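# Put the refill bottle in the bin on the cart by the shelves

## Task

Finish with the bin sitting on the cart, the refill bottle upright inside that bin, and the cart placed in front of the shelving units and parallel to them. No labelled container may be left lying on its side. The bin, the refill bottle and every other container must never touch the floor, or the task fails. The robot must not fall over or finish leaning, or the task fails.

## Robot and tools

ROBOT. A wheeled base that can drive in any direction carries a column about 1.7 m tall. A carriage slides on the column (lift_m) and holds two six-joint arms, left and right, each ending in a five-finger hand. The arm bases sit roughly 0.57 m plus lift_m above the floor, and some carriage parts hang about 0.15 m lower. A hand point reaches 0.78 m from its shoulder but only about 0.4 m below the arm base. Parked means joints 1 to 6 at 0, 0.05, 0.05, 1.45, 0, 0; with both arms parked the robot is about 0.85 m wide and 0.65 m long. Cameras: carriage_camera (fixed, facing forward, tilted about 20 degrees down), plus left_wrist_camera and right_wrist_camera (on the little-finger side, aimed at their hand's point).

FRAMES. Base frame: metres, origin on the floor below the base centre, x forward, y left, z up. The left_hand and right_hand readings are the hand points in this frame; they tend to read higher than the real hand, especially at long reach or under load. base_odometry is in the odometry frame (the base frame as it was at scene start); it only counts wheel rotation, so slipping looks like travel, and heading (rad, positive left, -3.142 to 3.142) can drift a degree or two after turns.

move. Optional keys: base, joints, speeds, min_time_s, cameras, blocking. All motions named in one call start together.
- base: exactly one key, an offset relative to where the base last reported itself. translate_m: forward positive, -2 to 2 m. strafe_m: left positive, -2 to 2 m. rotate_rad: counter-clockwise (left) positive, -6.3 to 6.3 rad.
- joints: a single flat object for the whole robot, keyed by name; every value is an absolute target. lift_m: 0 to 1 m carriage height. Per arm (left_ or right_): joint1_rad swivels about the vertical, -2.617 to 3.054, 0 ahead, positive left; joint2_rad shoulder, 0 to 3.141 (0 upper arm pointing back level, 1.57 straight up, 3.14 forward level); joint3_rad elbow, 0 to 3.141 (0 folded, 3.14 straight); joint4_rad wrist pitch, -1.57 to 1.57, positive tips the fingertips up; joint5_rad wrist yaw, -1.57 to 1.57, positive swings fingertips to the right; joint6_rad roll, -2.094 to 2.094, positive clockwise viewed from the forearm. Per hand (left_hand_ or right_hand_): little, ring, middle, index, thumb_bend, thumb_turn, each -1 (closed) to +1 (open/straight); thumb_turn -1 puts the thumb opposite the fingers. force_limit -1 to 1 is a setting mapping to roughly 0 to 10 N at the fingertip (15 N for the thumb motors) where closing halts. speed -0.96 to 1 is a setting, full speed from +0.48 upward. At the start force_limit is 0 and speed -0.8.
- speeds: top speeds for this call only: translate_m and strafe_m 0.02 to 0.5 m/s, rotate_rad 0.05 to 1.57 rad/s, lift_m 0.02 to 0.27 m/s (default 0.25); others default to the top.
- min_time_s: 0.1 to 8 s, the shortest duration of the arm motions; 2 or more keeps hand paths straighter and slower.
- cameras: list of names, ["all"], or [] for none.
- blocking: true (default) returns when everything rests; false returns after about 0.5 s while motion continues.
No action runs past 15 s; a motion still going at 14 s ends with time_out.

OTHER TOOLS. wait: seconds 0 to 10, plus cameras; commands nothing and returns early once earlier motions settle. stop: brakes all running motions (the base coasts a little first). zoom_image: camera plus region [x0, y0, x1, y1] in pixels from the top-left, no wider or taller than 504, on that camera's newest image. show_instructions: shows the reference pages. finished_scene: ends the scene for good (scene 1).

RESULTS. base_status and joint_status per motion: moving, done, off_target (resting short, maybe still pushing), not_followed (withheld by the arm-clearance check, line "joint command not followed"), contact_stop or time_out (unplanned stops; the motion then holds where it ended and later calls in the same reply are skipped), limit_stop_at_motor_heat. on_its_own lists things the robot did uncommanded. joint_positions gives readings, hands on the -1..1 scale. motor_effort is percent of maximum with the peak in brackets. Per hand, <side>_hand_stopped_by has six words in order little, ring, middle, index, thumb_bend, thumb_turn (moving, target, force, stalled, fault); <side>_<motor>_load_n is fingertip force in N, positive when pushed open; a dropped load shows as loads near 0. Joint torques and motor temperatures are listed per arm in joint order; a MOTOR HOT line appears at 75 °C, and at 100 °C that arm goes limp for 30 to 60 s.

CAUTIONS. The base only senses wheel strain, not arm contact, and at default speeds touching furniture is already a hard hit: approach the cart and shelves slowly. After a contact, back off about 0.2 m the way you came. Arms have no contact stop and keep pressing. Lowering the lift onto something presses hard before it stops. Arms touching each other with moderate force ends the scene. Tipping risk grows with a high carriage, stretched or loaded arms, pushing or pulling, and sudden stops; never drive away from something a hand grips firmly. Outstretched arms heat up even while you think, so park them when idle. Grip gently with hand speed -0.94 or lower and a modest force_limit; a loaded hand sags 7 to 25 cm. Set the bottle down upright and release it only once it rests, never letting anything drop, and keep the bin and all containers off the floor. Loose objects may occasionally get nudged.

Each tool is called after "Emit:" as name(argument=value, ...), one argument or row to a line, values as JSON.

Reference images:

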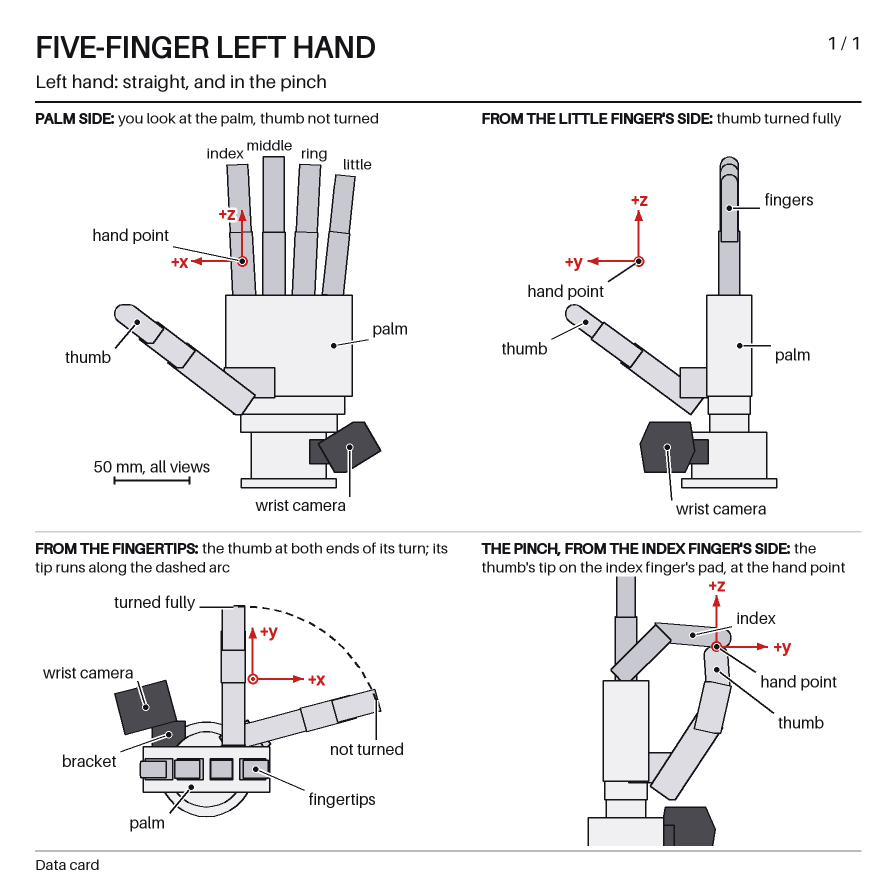

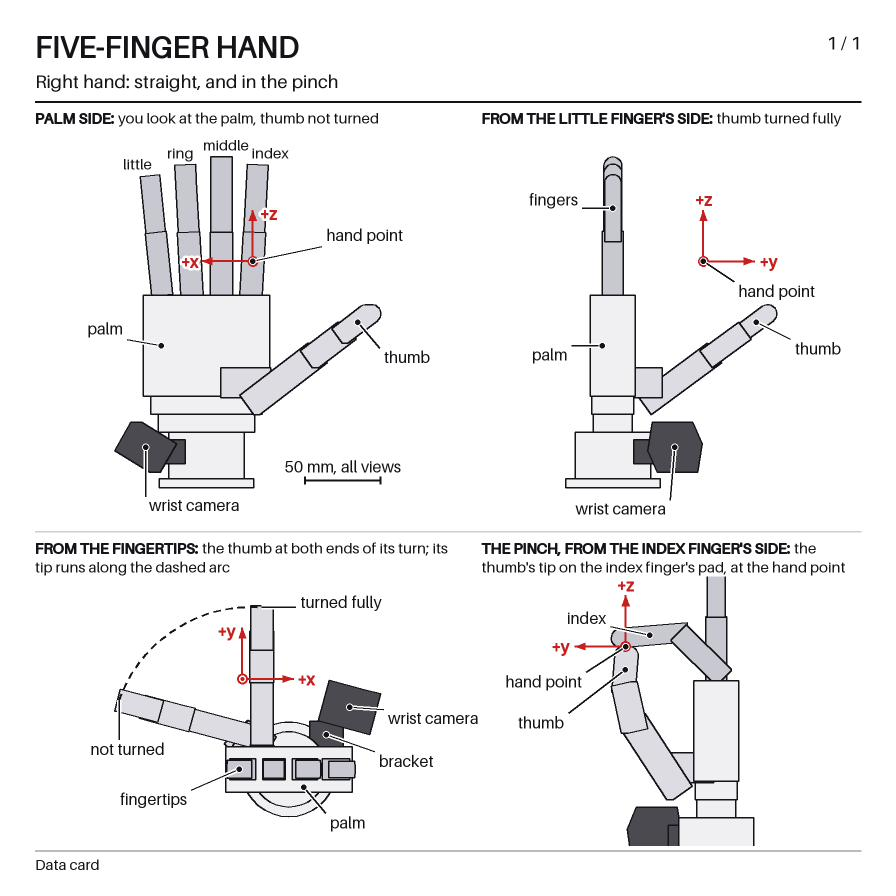

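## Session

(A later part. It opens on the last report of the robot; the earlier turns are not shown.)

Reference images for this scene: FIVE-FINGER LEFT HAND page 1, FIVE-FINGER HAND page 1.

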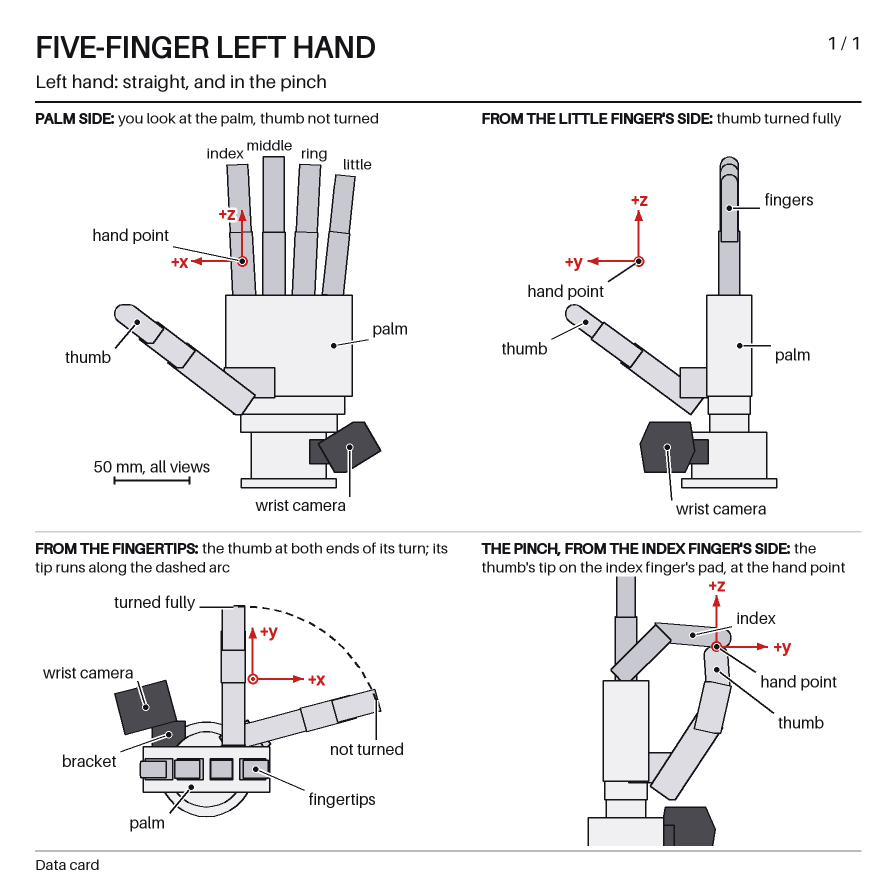

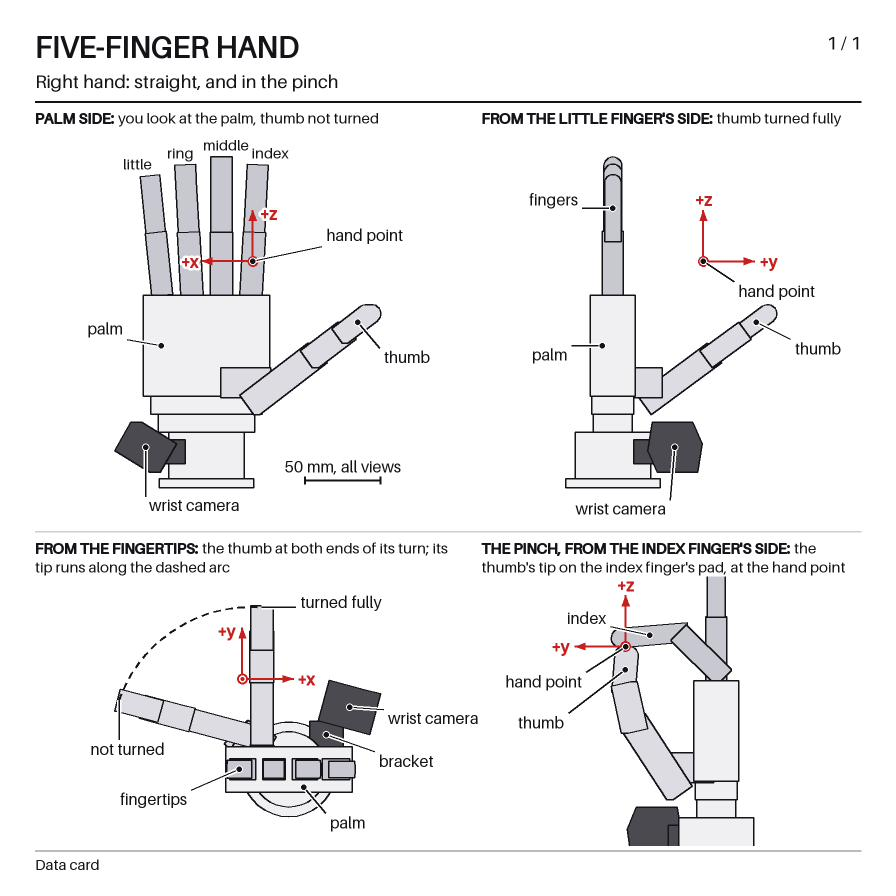

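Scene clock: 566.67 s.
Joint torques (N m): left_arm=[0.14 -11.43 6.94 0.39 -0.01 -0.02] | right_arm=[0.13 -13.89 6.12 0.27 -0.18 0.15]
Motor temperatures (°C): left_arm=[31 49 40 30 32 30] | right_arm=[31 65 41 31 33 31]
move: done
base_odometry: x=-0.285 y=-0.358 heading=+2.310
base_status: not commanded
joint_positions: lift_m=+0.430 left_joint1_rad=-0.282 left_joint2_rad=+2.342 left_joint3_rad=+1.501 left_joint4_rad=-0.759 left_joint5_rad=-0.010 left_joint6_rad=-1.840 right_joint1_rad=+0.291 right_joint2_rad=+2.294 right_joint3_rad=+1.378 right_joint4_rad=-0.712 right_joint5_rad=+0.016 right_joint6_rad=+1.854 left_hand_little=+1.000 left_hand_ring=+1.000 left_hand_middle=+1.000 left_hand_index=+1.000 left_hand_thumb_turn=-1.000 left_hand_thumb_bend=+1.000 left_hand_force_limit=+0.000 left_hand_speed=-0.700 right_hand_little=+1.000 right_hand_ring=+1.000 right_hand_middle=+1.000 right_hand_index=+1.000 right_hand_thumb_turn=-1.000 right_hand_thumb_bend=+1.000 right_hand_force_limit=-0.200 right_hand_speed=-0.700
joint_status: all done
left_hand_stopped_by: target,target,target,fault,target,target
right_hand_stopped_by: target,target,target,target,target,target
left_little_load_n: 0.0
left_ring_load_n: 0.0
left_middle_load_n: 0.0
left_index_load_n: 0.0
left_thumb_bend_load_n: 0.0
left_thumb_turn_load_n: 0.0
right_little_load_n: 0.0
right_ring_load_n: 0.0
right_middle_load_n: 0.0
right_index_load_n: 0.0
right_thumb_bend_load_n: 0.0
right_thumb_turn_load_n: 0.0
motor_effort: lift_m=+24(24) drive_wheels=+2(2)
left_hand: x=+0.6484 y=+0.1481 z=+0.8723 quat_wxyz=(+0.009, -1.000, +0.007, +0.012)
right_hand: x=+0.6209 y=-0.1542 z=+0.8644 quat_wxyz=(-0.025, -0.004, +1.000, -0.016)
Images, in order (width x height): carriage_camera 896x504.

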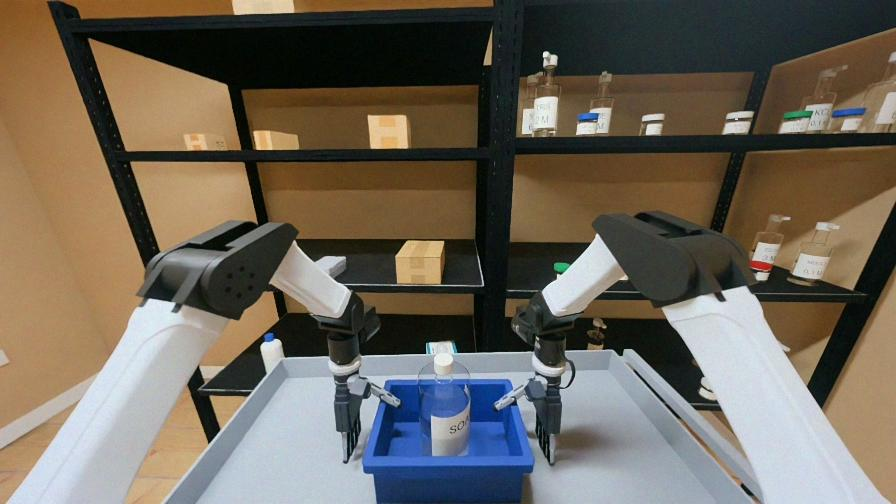

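Emit:
move(
  joints={"lift_m": 0.48},
  speeds={"lift_m": 0.04},
  cameras=["carriage_camera"],
)

Emit:
zoom_image(
  camera="carriage_camera",
  region=[300, 350, 600, 504],
)

Scene clock: 568.93 s.
Joint torques (N m): left_arm=[0.16 -11.33 6.83 0.38 -0.02 -0.02] | right_arm=[0.1 -13.97 6.22 0.18 -0.18 0.16]
Motor temperatures (°C): left_arm=[31 49 40 30 32 30] | right_arm=[31 66 41 31 33 31]
move: done
base_odometry: x=-0.285 y=-0.358 heading=+2.310
base_status: not commanded
joint_positions: lift_m=+0.480 left_joint1_rad=-0.282 left_joint2_rad=+2.342 left_joint3_rad=+1.501 left_joint4_rad=-0.753 left_joint5_rad=-0.010 left_joint6_rad=-1.840 right_joint1_rad=+0.291 right_joint2_rad=+2.294 right_joint3_rad=+1.378 right_joint4_rad=-0.703 right_joint5_rad=+0.015 right_joint6_rad=+1.854 left_hand_little=+1.000 left_hand_ring=+1.000 left_hand_middle=+1.000 left_hand_index=+1.000 left_hand_thumb_turn=-1.000 left_hand_thumb_bend=+1.000 left_hand_force_limit=+0.000 left_hand_speed=-0.700 right_hand_little=+1.000 right_hand_ring=+1.000 right_hand_middle=+1.000 right_hand_index=+1.000 right_hand_thumb_turn=-1.000 right_hand_thumb_bend=+1.000 right_hand_force_limit=-0.200 right_hand_speed=-0.700
joint_status: all done
left_hand_stopped_by: target,target,target,fault,target,target
right_hand_stopped_by: target,target,target,target,target,target
left_little_load_n: 0.0
left_ring_load_n: 0.0
left_middle_load_n: 0.0
left_index_load_n: 0.0
left_thumb_bend_load_n: 0.0
left_thumb_turn_load_n: 0.0
right_little_load_n: 0.0
right_ring_load_n: 0.0
right_middle_load_n: 0.0
right_index_load_n: 0.0
right_thumb_bend_load_n: 0.0
right_thumb_turn_load_n: 0.0
motor_effort: lift_m=+23(27) drive_wheels=+1(2)
left_hand: x=+0.6498 y=+0.1476 z=+0.9227 quat_wxyz=(+0.008, -1.000, +0.007, +0.010)
right_hand: x=+0.6233 y=-0.1534 z=+0.9149 quat_wxyz=(-0.021, -0.004, +1.000, -0.014)
Images, in order (width x height): carriage_camera 896x504.

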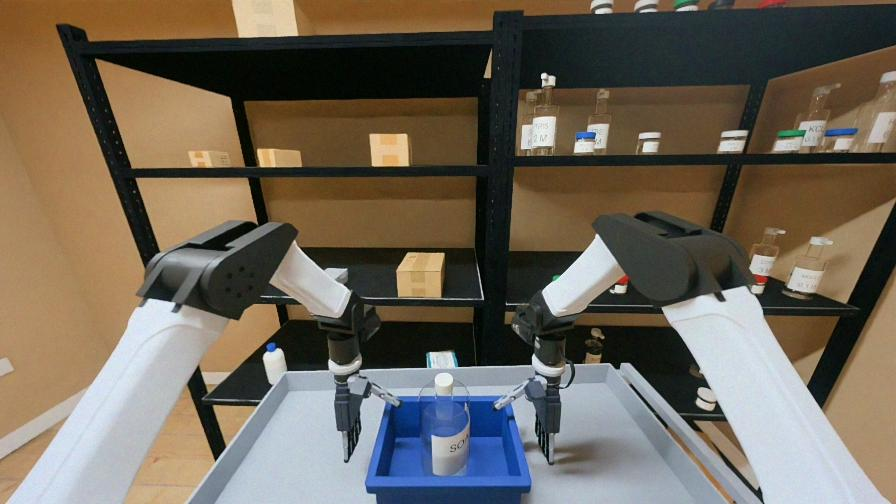

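Scaled by 1.680 from the camera's image (finer frame: 1280x720).

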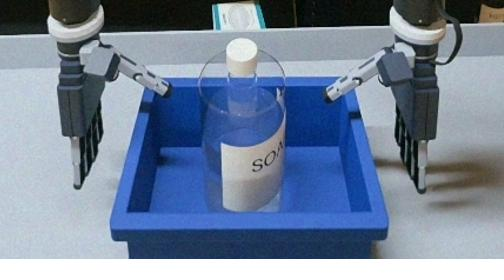

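Emit:
move(
  joints={"lift_m": 0.62},
  speeds={"lift_m": 0.12},
)

Emit:
move(
  base={"translate_m": -0.4},
  speeds={"translate_m": 0.15},
  cameras=["carriage_camera"],
)

Emit:
zoom_image(
  camera="carriage_camera",
  region=[200, 280, 700, 504],
)

Scene clock: 571.37 s.
Joint torques (N m): left_arm=[0.13 -11.36 6.82 0.3 -0.02 -0.03] | right_arm=[0.08 -13.86 5.97 0.17 -0.18 0.15]
Motor temperatures (°C): left_arm=[31 49 40 30 32 30] | right_arm=[31 66 41 31 33 31]
move: done
base_odometry: x=-0.285 y=-0.358 heading=+2.310
base_status: not commanded
joint_positions: lift_m=+0.620 left_joint1_rad=-0.282 left_joint2_rad=+2.342 left_joint3_rad=+1.502 left_joint4_rad=-0.752 left_joint5_rad=-0.009 left_joint6_rad=-1.840 right_joint1_rad=+0.291 right_joint2_rad=+2.293 right_joint3_rad=+1.379 right_joint4_rad=-0.702 right_joint5_rad=+0.015 right_joint6_rad=+1.854 left_hand_little=+1.000 left_hand_ring=+1.000 left_hand_middle=+1.000 left_hand_index=+1.000 left_hand_thumb_turn=-1.000 left_hand_thumb_bend=+1.000 left_hand_force_limit=+0.000 left_hand_speed=-0.700 right_hand_little=+1.000 right_hand_ring=+1.000 right_hand_middle=+1.000 right_hand_index=+1.000 right_hand_thumb_turn=-1.000 right_hand_thumb_bend=+1.000 right_hand_force_limit=-0.200 right_hand_speed=-0.700
joint_status: all done
left_hand_stopped_by: target,target,target,fault,target,target
right_hand_stopped_by: target,target,target,target,target,target
left_little_load_n: 0.0
left_ring_load_n: 0.0
left_middle_load_n: 0.0
left_index_load_n: 0.0
left_thumb_bend_load_n: 0.0
left_thumb_turn_load_n: 0.5
right_little_load_n: 0.0
right_ring_load_n: 0.0
right_middle_load_n: 0.0
right_index_load_n: 0.0
right_thumb_bend_load_n: 0.0
right_thumb_turn_load_n: 0.0
motor_effort: lift_m=+22(28) drive_wheels=+1(5)
left_hand: x=+0.6504 y=+0.1473 z=+1.0630 quat_wxyz=(+0.007, -1.000, +0.007, +0.009)
right_hand: x=+0.6245 y=-0.1530 z=+1.0557 quat_wxyz=(-0.019, -0.004, +1.000, -0.014)
pictures: none

Scene clock: 575.03 s.
Joint torques (N m): left_arm=[0.09 -11.52 6.8 0.34 -0.02 -0.03] | right_arm=[0.12 -13.86 6.09 0.17 -0.17 0.14]
Motor temperatures (°C): left_arm=[31 49 40 30 32 30] | right_arm=[31 66 41 31 33 31]
move: done
base_odometry: x=-0.016 y=-0.653 heading=+2.309
base_status: done
joint_positions: lift_m=+0.620 left_joint1_rad=-0.280 left_joint2_rad=+2.342 left_joint3_rad=+1.502 left_joint4_rad=-0.752 left_joint5_rad=-0.009 left_joint6_rad=-1.840 right_joint1_rad=+0.291 right_joint2_rad=+2.293 right_joint3_rad=+1.379 right_joint4_rad=-0.701 right_joint5_rad=+0.015 right_joint6_rad=+1.854 left_hand_little=+1.000 left_hand_ring=+1.000 left_hand_middle=+1.000 left_hand_index=+1.000 left_hand_thumb_turn=-1.000 left_hand_thumb_bend=+1.000 left_hand_force_limit=+0.000 left_hand_speed=-0.700 right_hand_little=+1.000 right_hand_ring=+1.000 right_hand_middle=+1.000 right_hand_index=+1.000 right_hand_thumb_turn=-1.000 right_hand_thumb_bend=+1.000 right_hand_force_limit=-0.200 right_hand_speed=-0.700
joint_status: not commanded
left_hand_stopped_by: target,target,target,fault,target,target
right_hand_stopped_by: target,target,target,target,target,target
left_little_load_n: 0.0
left_ring_load_n: 0.0
left_middle_load_n: 0.0
left_index_load_n: 0.0
left_thumb_bend_load_n: 0.0
left_thumb_turn_load_n: 0.0
right_little_load_n: 0.0
right_ring_load_n: 0.0
right_middle_load_n: 0.0
right_index_load_n: 0.0
right_thumb_bend_load_n: 0.0
right_thumb_turn_load_n: 0.0
motor_effort: lift_m=+22(22) drive_wheels=-5(15)
left_hand: x=+0.6509 y=+0.1481 z=+1.0631 quat_wxyz=(+0.007, -1.000, +0.006, +0.009)
right_hand: x=+0.6246 y=-0.1529 z=+1.0558 quat_wxyz=(-0.019, -0.004, +1.000, -0.013)
Images, in order (width x height): carriage_camera 896x504.

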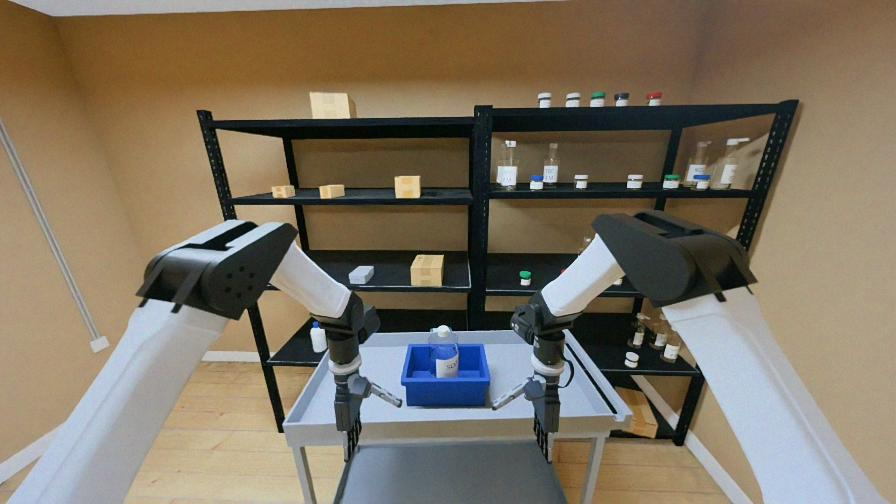

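Scaled by 1.008 from the camera's image (finer frame: 1280x720).

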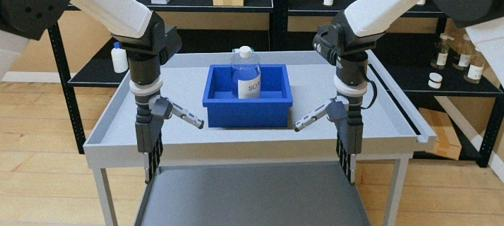

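Emit:
move(
  base={"translate_m": -0.25},
  joints={"left_joint1_rad": 0.0, "right_joint1_rad": 0.0},
  speeds={"translate_m": 0.15},
  min_time_s=2,
)

Emit:
move(
  joints={"left_joint1_rad": 0.0, "left_joint2_rad": 0.05, "left_joint3_rad": 0.05, "left_joint4_rad": 1.45, "left_joint5_rad": 0, "left_joint6_rad": 0, "right_joint1_rad": 0.0, "right_joint2_rad": 0.05, "right_joint3_rad": 0.05, "right_joint4_rad": 1.45, "right_joint5_rad": 0, "right_joint6_rad": 0, "lift_m": 0.62},
  min_time_s=4,
  cameras=["carriage_camera"],
)

Emit:
zoom_image(
  camera="carriage_camera",
  region=[200, 240, 700, 504],
)

Scene clock: 579.80 s.
Joint torques (N m): left_arm=[0.03 -11.49 6.84 0.32 -0.02 -0.03] | right_arm=[-0.43 -13.81 6 0.17 -0.16 0.15]
Motor temperatures (°C): left_arm=[31 49 40 30 32 30] | right_arm=[31 66 41 31 33 31]
move: done
base_odometry: x=+0.152 y=-0.838 heading=+2.309
base_status: done
joint_positions: lift_m=+0.620 left_joint1_rad=-0.004 left_joint2_rad=+2.342 left_joint3_rad=+1.502 left_joint4_rad=-0.750 left_joint5_rad=-0.009 left_joint6_rad=-1.840 right_joint1_rad=+0.005 right_joint2_rad=+2.293 right_joint3_rad=+1.379 right_joint4_rad=-0.700 right_joint5_rad=+0.014 right_joint6_rad=+1.854 left_hand_little=+1.000 left_hand_ring=+1.000 left_hand_middle=+1.000 left_hand_index=+1.000 left_hand_thumb_turn=-1.000 left_hand_thumb_bend=+1.000 left_hand_force_limit=+0.000 left_hand_speed=-0.700 right_hand_little=+1.000 right_hand_ring=+1.000 right_hand_middle=+1.000 right_hand_index=+1.000 right_hand_thumb_turn=-1.000 right_hand_thumb_bend=+1.000 right_hand_force_limit=-0.200 right_hand_speed=-0.700
joint_status: all done
left_hand_stopped_by: target,target,target,fault,target,target
right_hand_stopped_by: target,target,target,target,target,target
left_little_load_n: 0.0
left_ring_load_n: 0.0
left_middle_load_n: 0.0
left_index_load_n: 0.0
left_thumb_bend_load_n: 0.0
left_thumb_turn_load_n: 0.0
right_little_load_n: 0.0
right_ring_load_n: 0.0
right_middle_load_n: 0.0
right_index_load_n: 0.0
right_thumb_bend_load_n: 0.0
right_thumb_turn_load_n: 0.0
motor_effort: lift_m=+22(22) drive_wheels=-6(14)
left_hand: x=+0.6819 y=+0.2693 z=+1.0631 quat_wxyz=(+0.006, -0.991, -0.132, +0.009)
right_hand: x=+0.6557 y=-0.2709 z=+1.0558 quat_wxyz=(-0.020, +0.139, +0.990, -0.010)
pictures: none

Scene clock: 584.10 s.
Joint torques (N m): left_arm=[0.03 2.8 4.82 0.3 -0.06 0.12] | right_arm=[-0.38 3.22 4.16 0.1 -0.15 -0.01]
Motor temperatures (°C): left_arm=[31 49 40 31 32 30] | right_arm=[31 64 41 32 33 31]
move: done
base_odometry: x=+0.152 y=-0.838 heading=+2.309
base_status: not commanded
joint_positions: lift_m=+0.620 left_joint1_rad=-0.004 left_joint2_rad=+0.059 left_joint3_rad=+0.066 left_joint4_rad=+1.439 left_joint5_rad=-0.008 left_joint6_rad=-0.010 right_joint1_rad=+0.005 right_joint2_rad=+0.058 right_joint3_rad=+0.060 right_joint4_rad=+1.437 right_joint5_rad=+0.014 right_joint6_rad=+0.010 left_hand_little=+1.000 left_hand_ring=+1.000 left_hand_middle=+1.000 left_hand_index=+1.000 left_hand_thumb_turn=-1.000 left_hand_thumb_bend=+1.000 left_hand_force_limit=+0.000 left_hand_speed=-0.700 right_hand_little=+1.000 right_hand_ring=+1.000 right_hand_middle=+1.000 right_hand_index=+1.000 right_hand_thumb_turn=-1.000 right_hand_thumb_bend=+1.000 right_hand_force_limit=-0.200 right_hand_speed=-0.700
joint_status: all done
left_hand_stopped_by: target,target,target,fault,target,target
right_hand_stopped_by: target,target,target,target,target,target
left_little_load_n: 0.0
left_ring_load_n: 0.0
left_middle_load_n: 0.0
left_index_load_n: 0.0
left_thumb_bend_load_n: 0.0
left_thumb_turn_load_n: 0.0
right_little_load_n: 0.0
right_ring_load_n: 0.0
right_middle_load_n: 0.0
right_index_load_n: 0.0
right_thumb_bend_load_n: 0.0
right_thumb_turn_load_n: 0.0
motor_effort: lift_m=+22(22) drive_wheels=-5(5)
left_hand: x=+0.3233 y=+0.2892 z=+1.6219 quat_wxyz=(+0.701, -0.047, +0.041, -0.710)
right_hand: x=+0.3252 y=-0.2903 z=+1.6200 quat_wxyz=(+0.710, -0.041, +0.052, -0.701)
Images, in order (width x height): carriage_camera 896x504.

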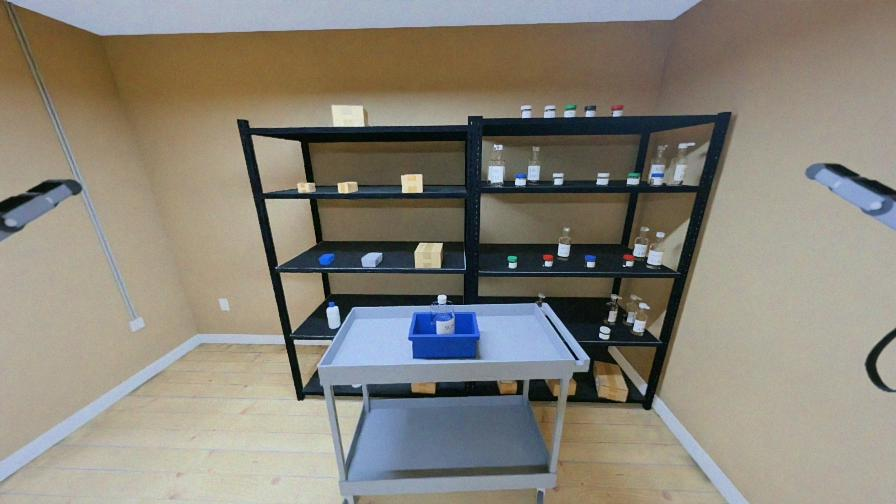

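Scaled by 1.008 from the camera's image (finer frame: 1280x720).

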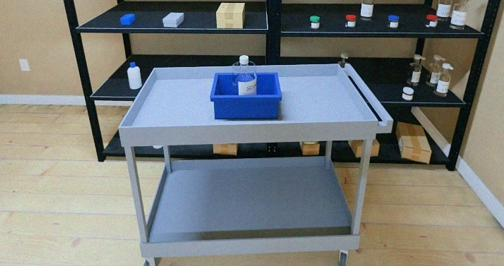

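Emit:
zoom_image(
  camera="carriage_camera",
  region=[380, 270, 510, 380],
)

Emit:
zoom_image(
  camera="carriage_camera",
  region=[460, 90, 740, 250],
)

Emit:
zoom_image(
  camera="carriage_camera",
  region=[460, 220, 740, 420],
)

Emit:
zoom_image(
  camera="carriage_camera",
  region=[240, 220, 480, 420],
)

Scaled by 3.877 from the camera's image (finer frame: 1280x720).

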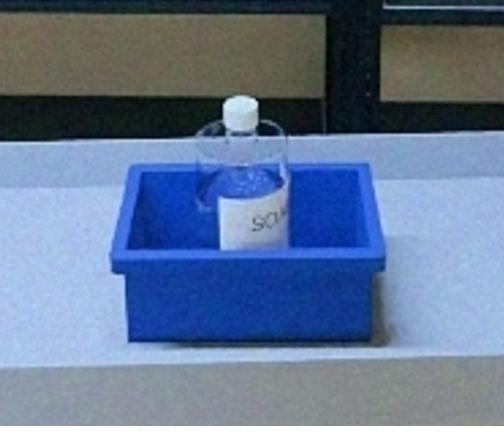

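Scaled by 1.800 from the camera's image (finer frame: 1280x720).

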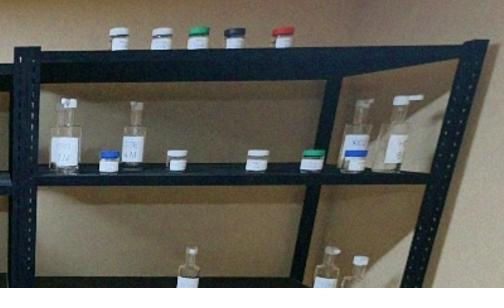

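Scaled by 1.800 from the camera's image (finer frame: 1280x720).

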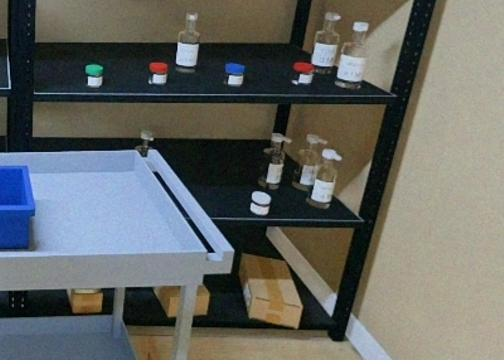

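Scaled by 2.100 from the camera's image (finer frame: 1280x720).

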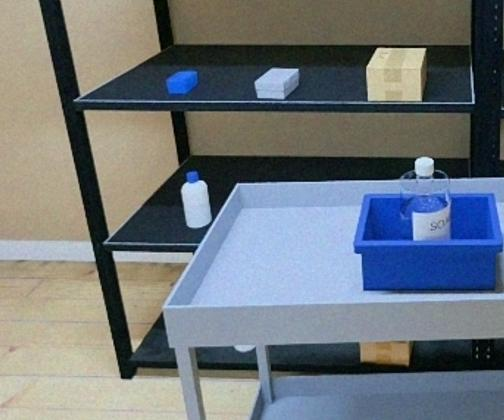

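Emit:
move(
  joints={"lift_m": 0.1},
  speeds={"lift_m": 0.2},
  cameras=["carriage_camera"],
)

Emit:
zoom_image(
  camera="carriage_camera",
  region=[200, 200, 460, 400],
)

Emit:
zoom_image(
  camera="carriage_camera",
  region=[440, 150, 720, 400],
)

Scene clock: 590.70 s.
Joint torques (N m): left_arm=[0.05 3.14 5.39 0.27 -0.06 0.13] | right_arm=[-0.42 3.54 4.56 0.06 -0.15 0]
Motor temperatures (°C): left_arm=[31 46 40 31 32 30] | right_arm=[31 59 41 32 33 31]
move: done
base_odometry: x=+0.152 y=-0.838 heading=+2.309
base_status: not commanded
joint_positions: lift_m=+0.100 left_joint1_rad=-0.004 left_joint2_rad=+0.056 left_joint3_rad=+0.059 left_joint4_rad=+1.443 left_joint5_rad=-0.008 left_joint6_rad=-0.008 right_joint1_rad=+0.005 right_joint2_rad=+0.054 right_joint3_rad=+0.055 right_joint4_rad=+1.441 right_joint5_rad=+0.014 right_joint6_rad=+0.008 left_hand_little=+1.000 left_hand_ring=+1.000 left_hand_middle=+1.000 left_hand_index=+1.000 left_hand_thumb_turn=-1.000 left_hand_thumb_bend=+1.000 left_hand_force_limit=+0.000 left_hand_speed=-0.700 right_hand_little=+1.000 right_hand_ring=+1.000 right_hand_middle=+1.000 right_hand_index=+1.000 right_hand_thumb_turn=-1.000 right_hand_thumb_bend=+1.000 right_hand_force_limit=-0.200 right_hand_speed=-0.700
joint_status: all done
left_hand_stopped_by: target,target,target,fault,target,target
right_hand_stopped_by: target,target,target,target,target,target
left_little_load_n: 0.0
left_ring_load_n: 0.0
left_middle_load_n: 0.0
left_index_load_n: 0.0
left_thumb_bend_load_n: 0.0
left_thumb_turn_load_n: -0.5
right_little_load_n: 0.0
right_ring_load_n: 0.0
right_middle_load_n: 0.0
right_index_load_n: 0.0
right_thumb_bend_load_n: 0.0
right_thumb_turn_load_n: 0.0
motor_effort: lift_m=+24(24) drive_wheels=+2(5)
left_hand: x=+0.3232 y=+0.2893 z=+1.1002 quat_wxyz=(+0.702, -0.047, +0.041, -0.710)
right_hand: x=+0.3246 y=-0.2904 z=+1.0988 quat_wxyz=(+0.710, -0.040, +0.051, -0.701)
Images, in order (width x height): carriage_camera 896x504.

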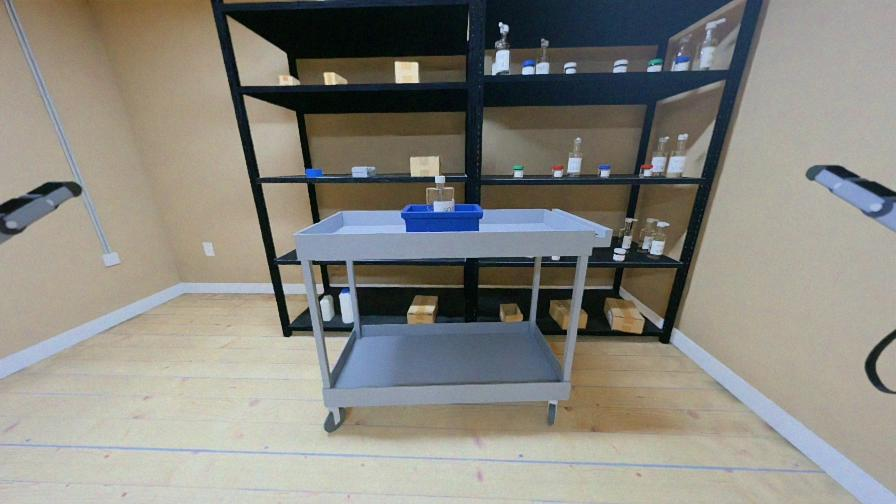

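Scaled by 1.938 from the camera's image (finer frame: 1280x720).

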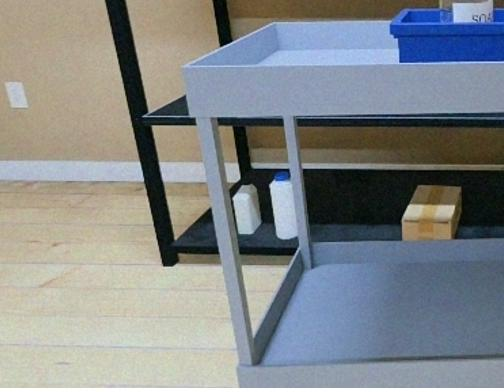

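Scaled by 1.800 from the camera's image (finer frame: 1280x720).

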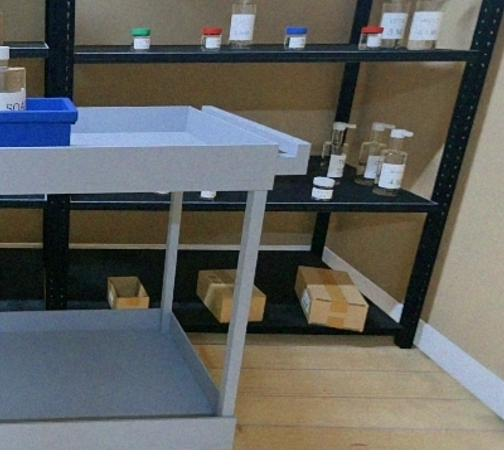

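Emit:
zoom_image(
  camera="carriage_camera",
  region=[500, 235, 640, 275],
)

Emit:
move(
  joints={"lift_m": 0.0},
  speeds={"lift_m": 0.1},
  cameras=["carriage_camera"],
)

Emit:
zoom_image(
  camera="carriage_camera",
  region=[240, 180, 720, 360],
)

Scaled by 3.600 from the camera's image (finer frame: 1280x720).

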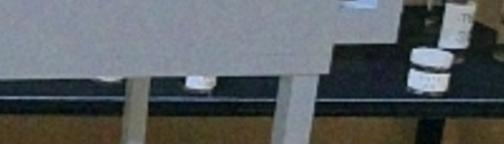

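Scene clock: 592.80 s.
Joint torques (N m): left_arm=[0.05 3.12 5.45 0.27 -0.06 0.12] | right_arm=[-0.4 3.44 4.59 0.02 -0.15 0.01]
Motor temperatures (°C): left_arm=[31 46 40 30 32 30] | right_arm=[31 58 41 32 33 31]
move: done
base_odometry: x=+0.152 y=-0.838 heading=+2.309
base_status: not commanded
joint_positions: lift_m=+0.003 left_joint1_rad=-0.004 left_joint2_rad=+0.055 left_joint3_rad=+0.058 left_joint4_rad=+1.444 left_joint5_rad=-0.008 left_joint6_rad=-0.008 right_joint1_rad=+0.005 right_joint2_rad=+0.054 right_joint3_rad=+0.054 right_joint4_rad=+1.443 right_joint5_rad=+0.014 right_joint6_rad=+0.008 left_hand_little=+1.000 left_hand_ring=+1.000 left_hand_middle=+1.000 left_hand_index=+1.000 left_hand_thumb_turn=-1.000 left_hand_thumb_bend=+1.000 left_hand_force_limit=+0.000 left_hand_speed=-0.700 right_hand_little=+1.000 right_hand_ring=+1.000 right_hand_middle=+1.000 right_hand_index=+1.000 right_hand_thumb_turn=-1.000 right_hand_thumb_bend=+1.000 right_hand_force_limit=-0.200 right_hand_speed=-0.700
joint_status: all done
joint sent to its limit — lift_m, lower limit.
left_hand_stopped_by: target,target,target,fault,target,target
right_hand_stopped_by: target,target,target,target,target,target
left_little_load_n: 0.0
left_ring_load_n: 0.0
left_middle_load_n: 0.0
left_index_load_n: 0.0
left_thumb_bend_load_n: 0.0
left_thumb_turn_load_n: 0.0
right_little_load_n: 0.0
right_ring_load_n: 0.0
right_middle_load_n: 0.0
right_index_load_n: 0.0
right_thumb_bend_load_n: 0.5
right_thumb_turn_load_n: 0.0
motor_effort: lift_m=+22(24) drive_wheels=+2(5)
left_hand: x=+0.3234 y=+0.2893 z=+1.0029 quat_wxyz=(+0.702, -0.047, +0.041, -0.710)
right_hand: x=+0.3242 y=-0.2903 z=+1.0018 quat_wxyz=(+0.710, -0.040, +0.050, -0.701)
Images, in order (width x height): carriage_camera 896x504.

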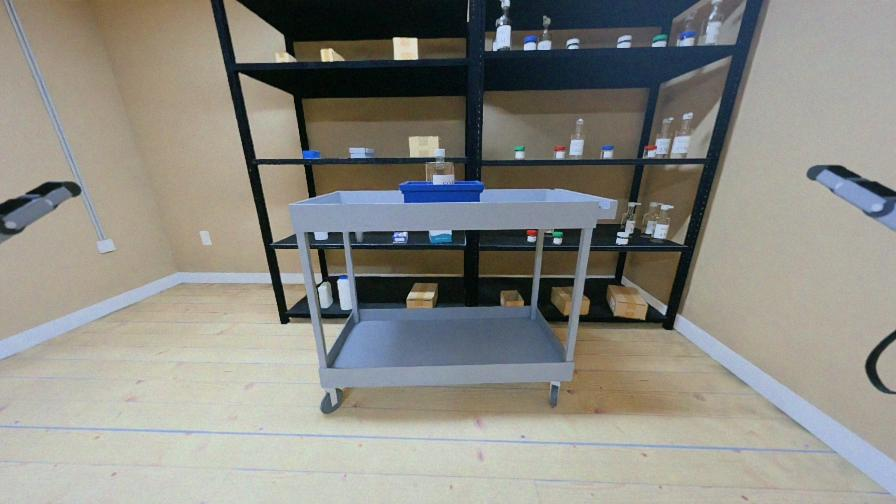

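Scaled by 1.050 from the camera's image (finer frame: 1280x720).

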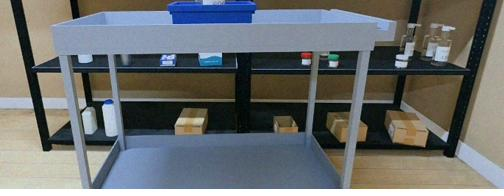

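Emit:
finished_scene(
)

The scene is finished: the task was done.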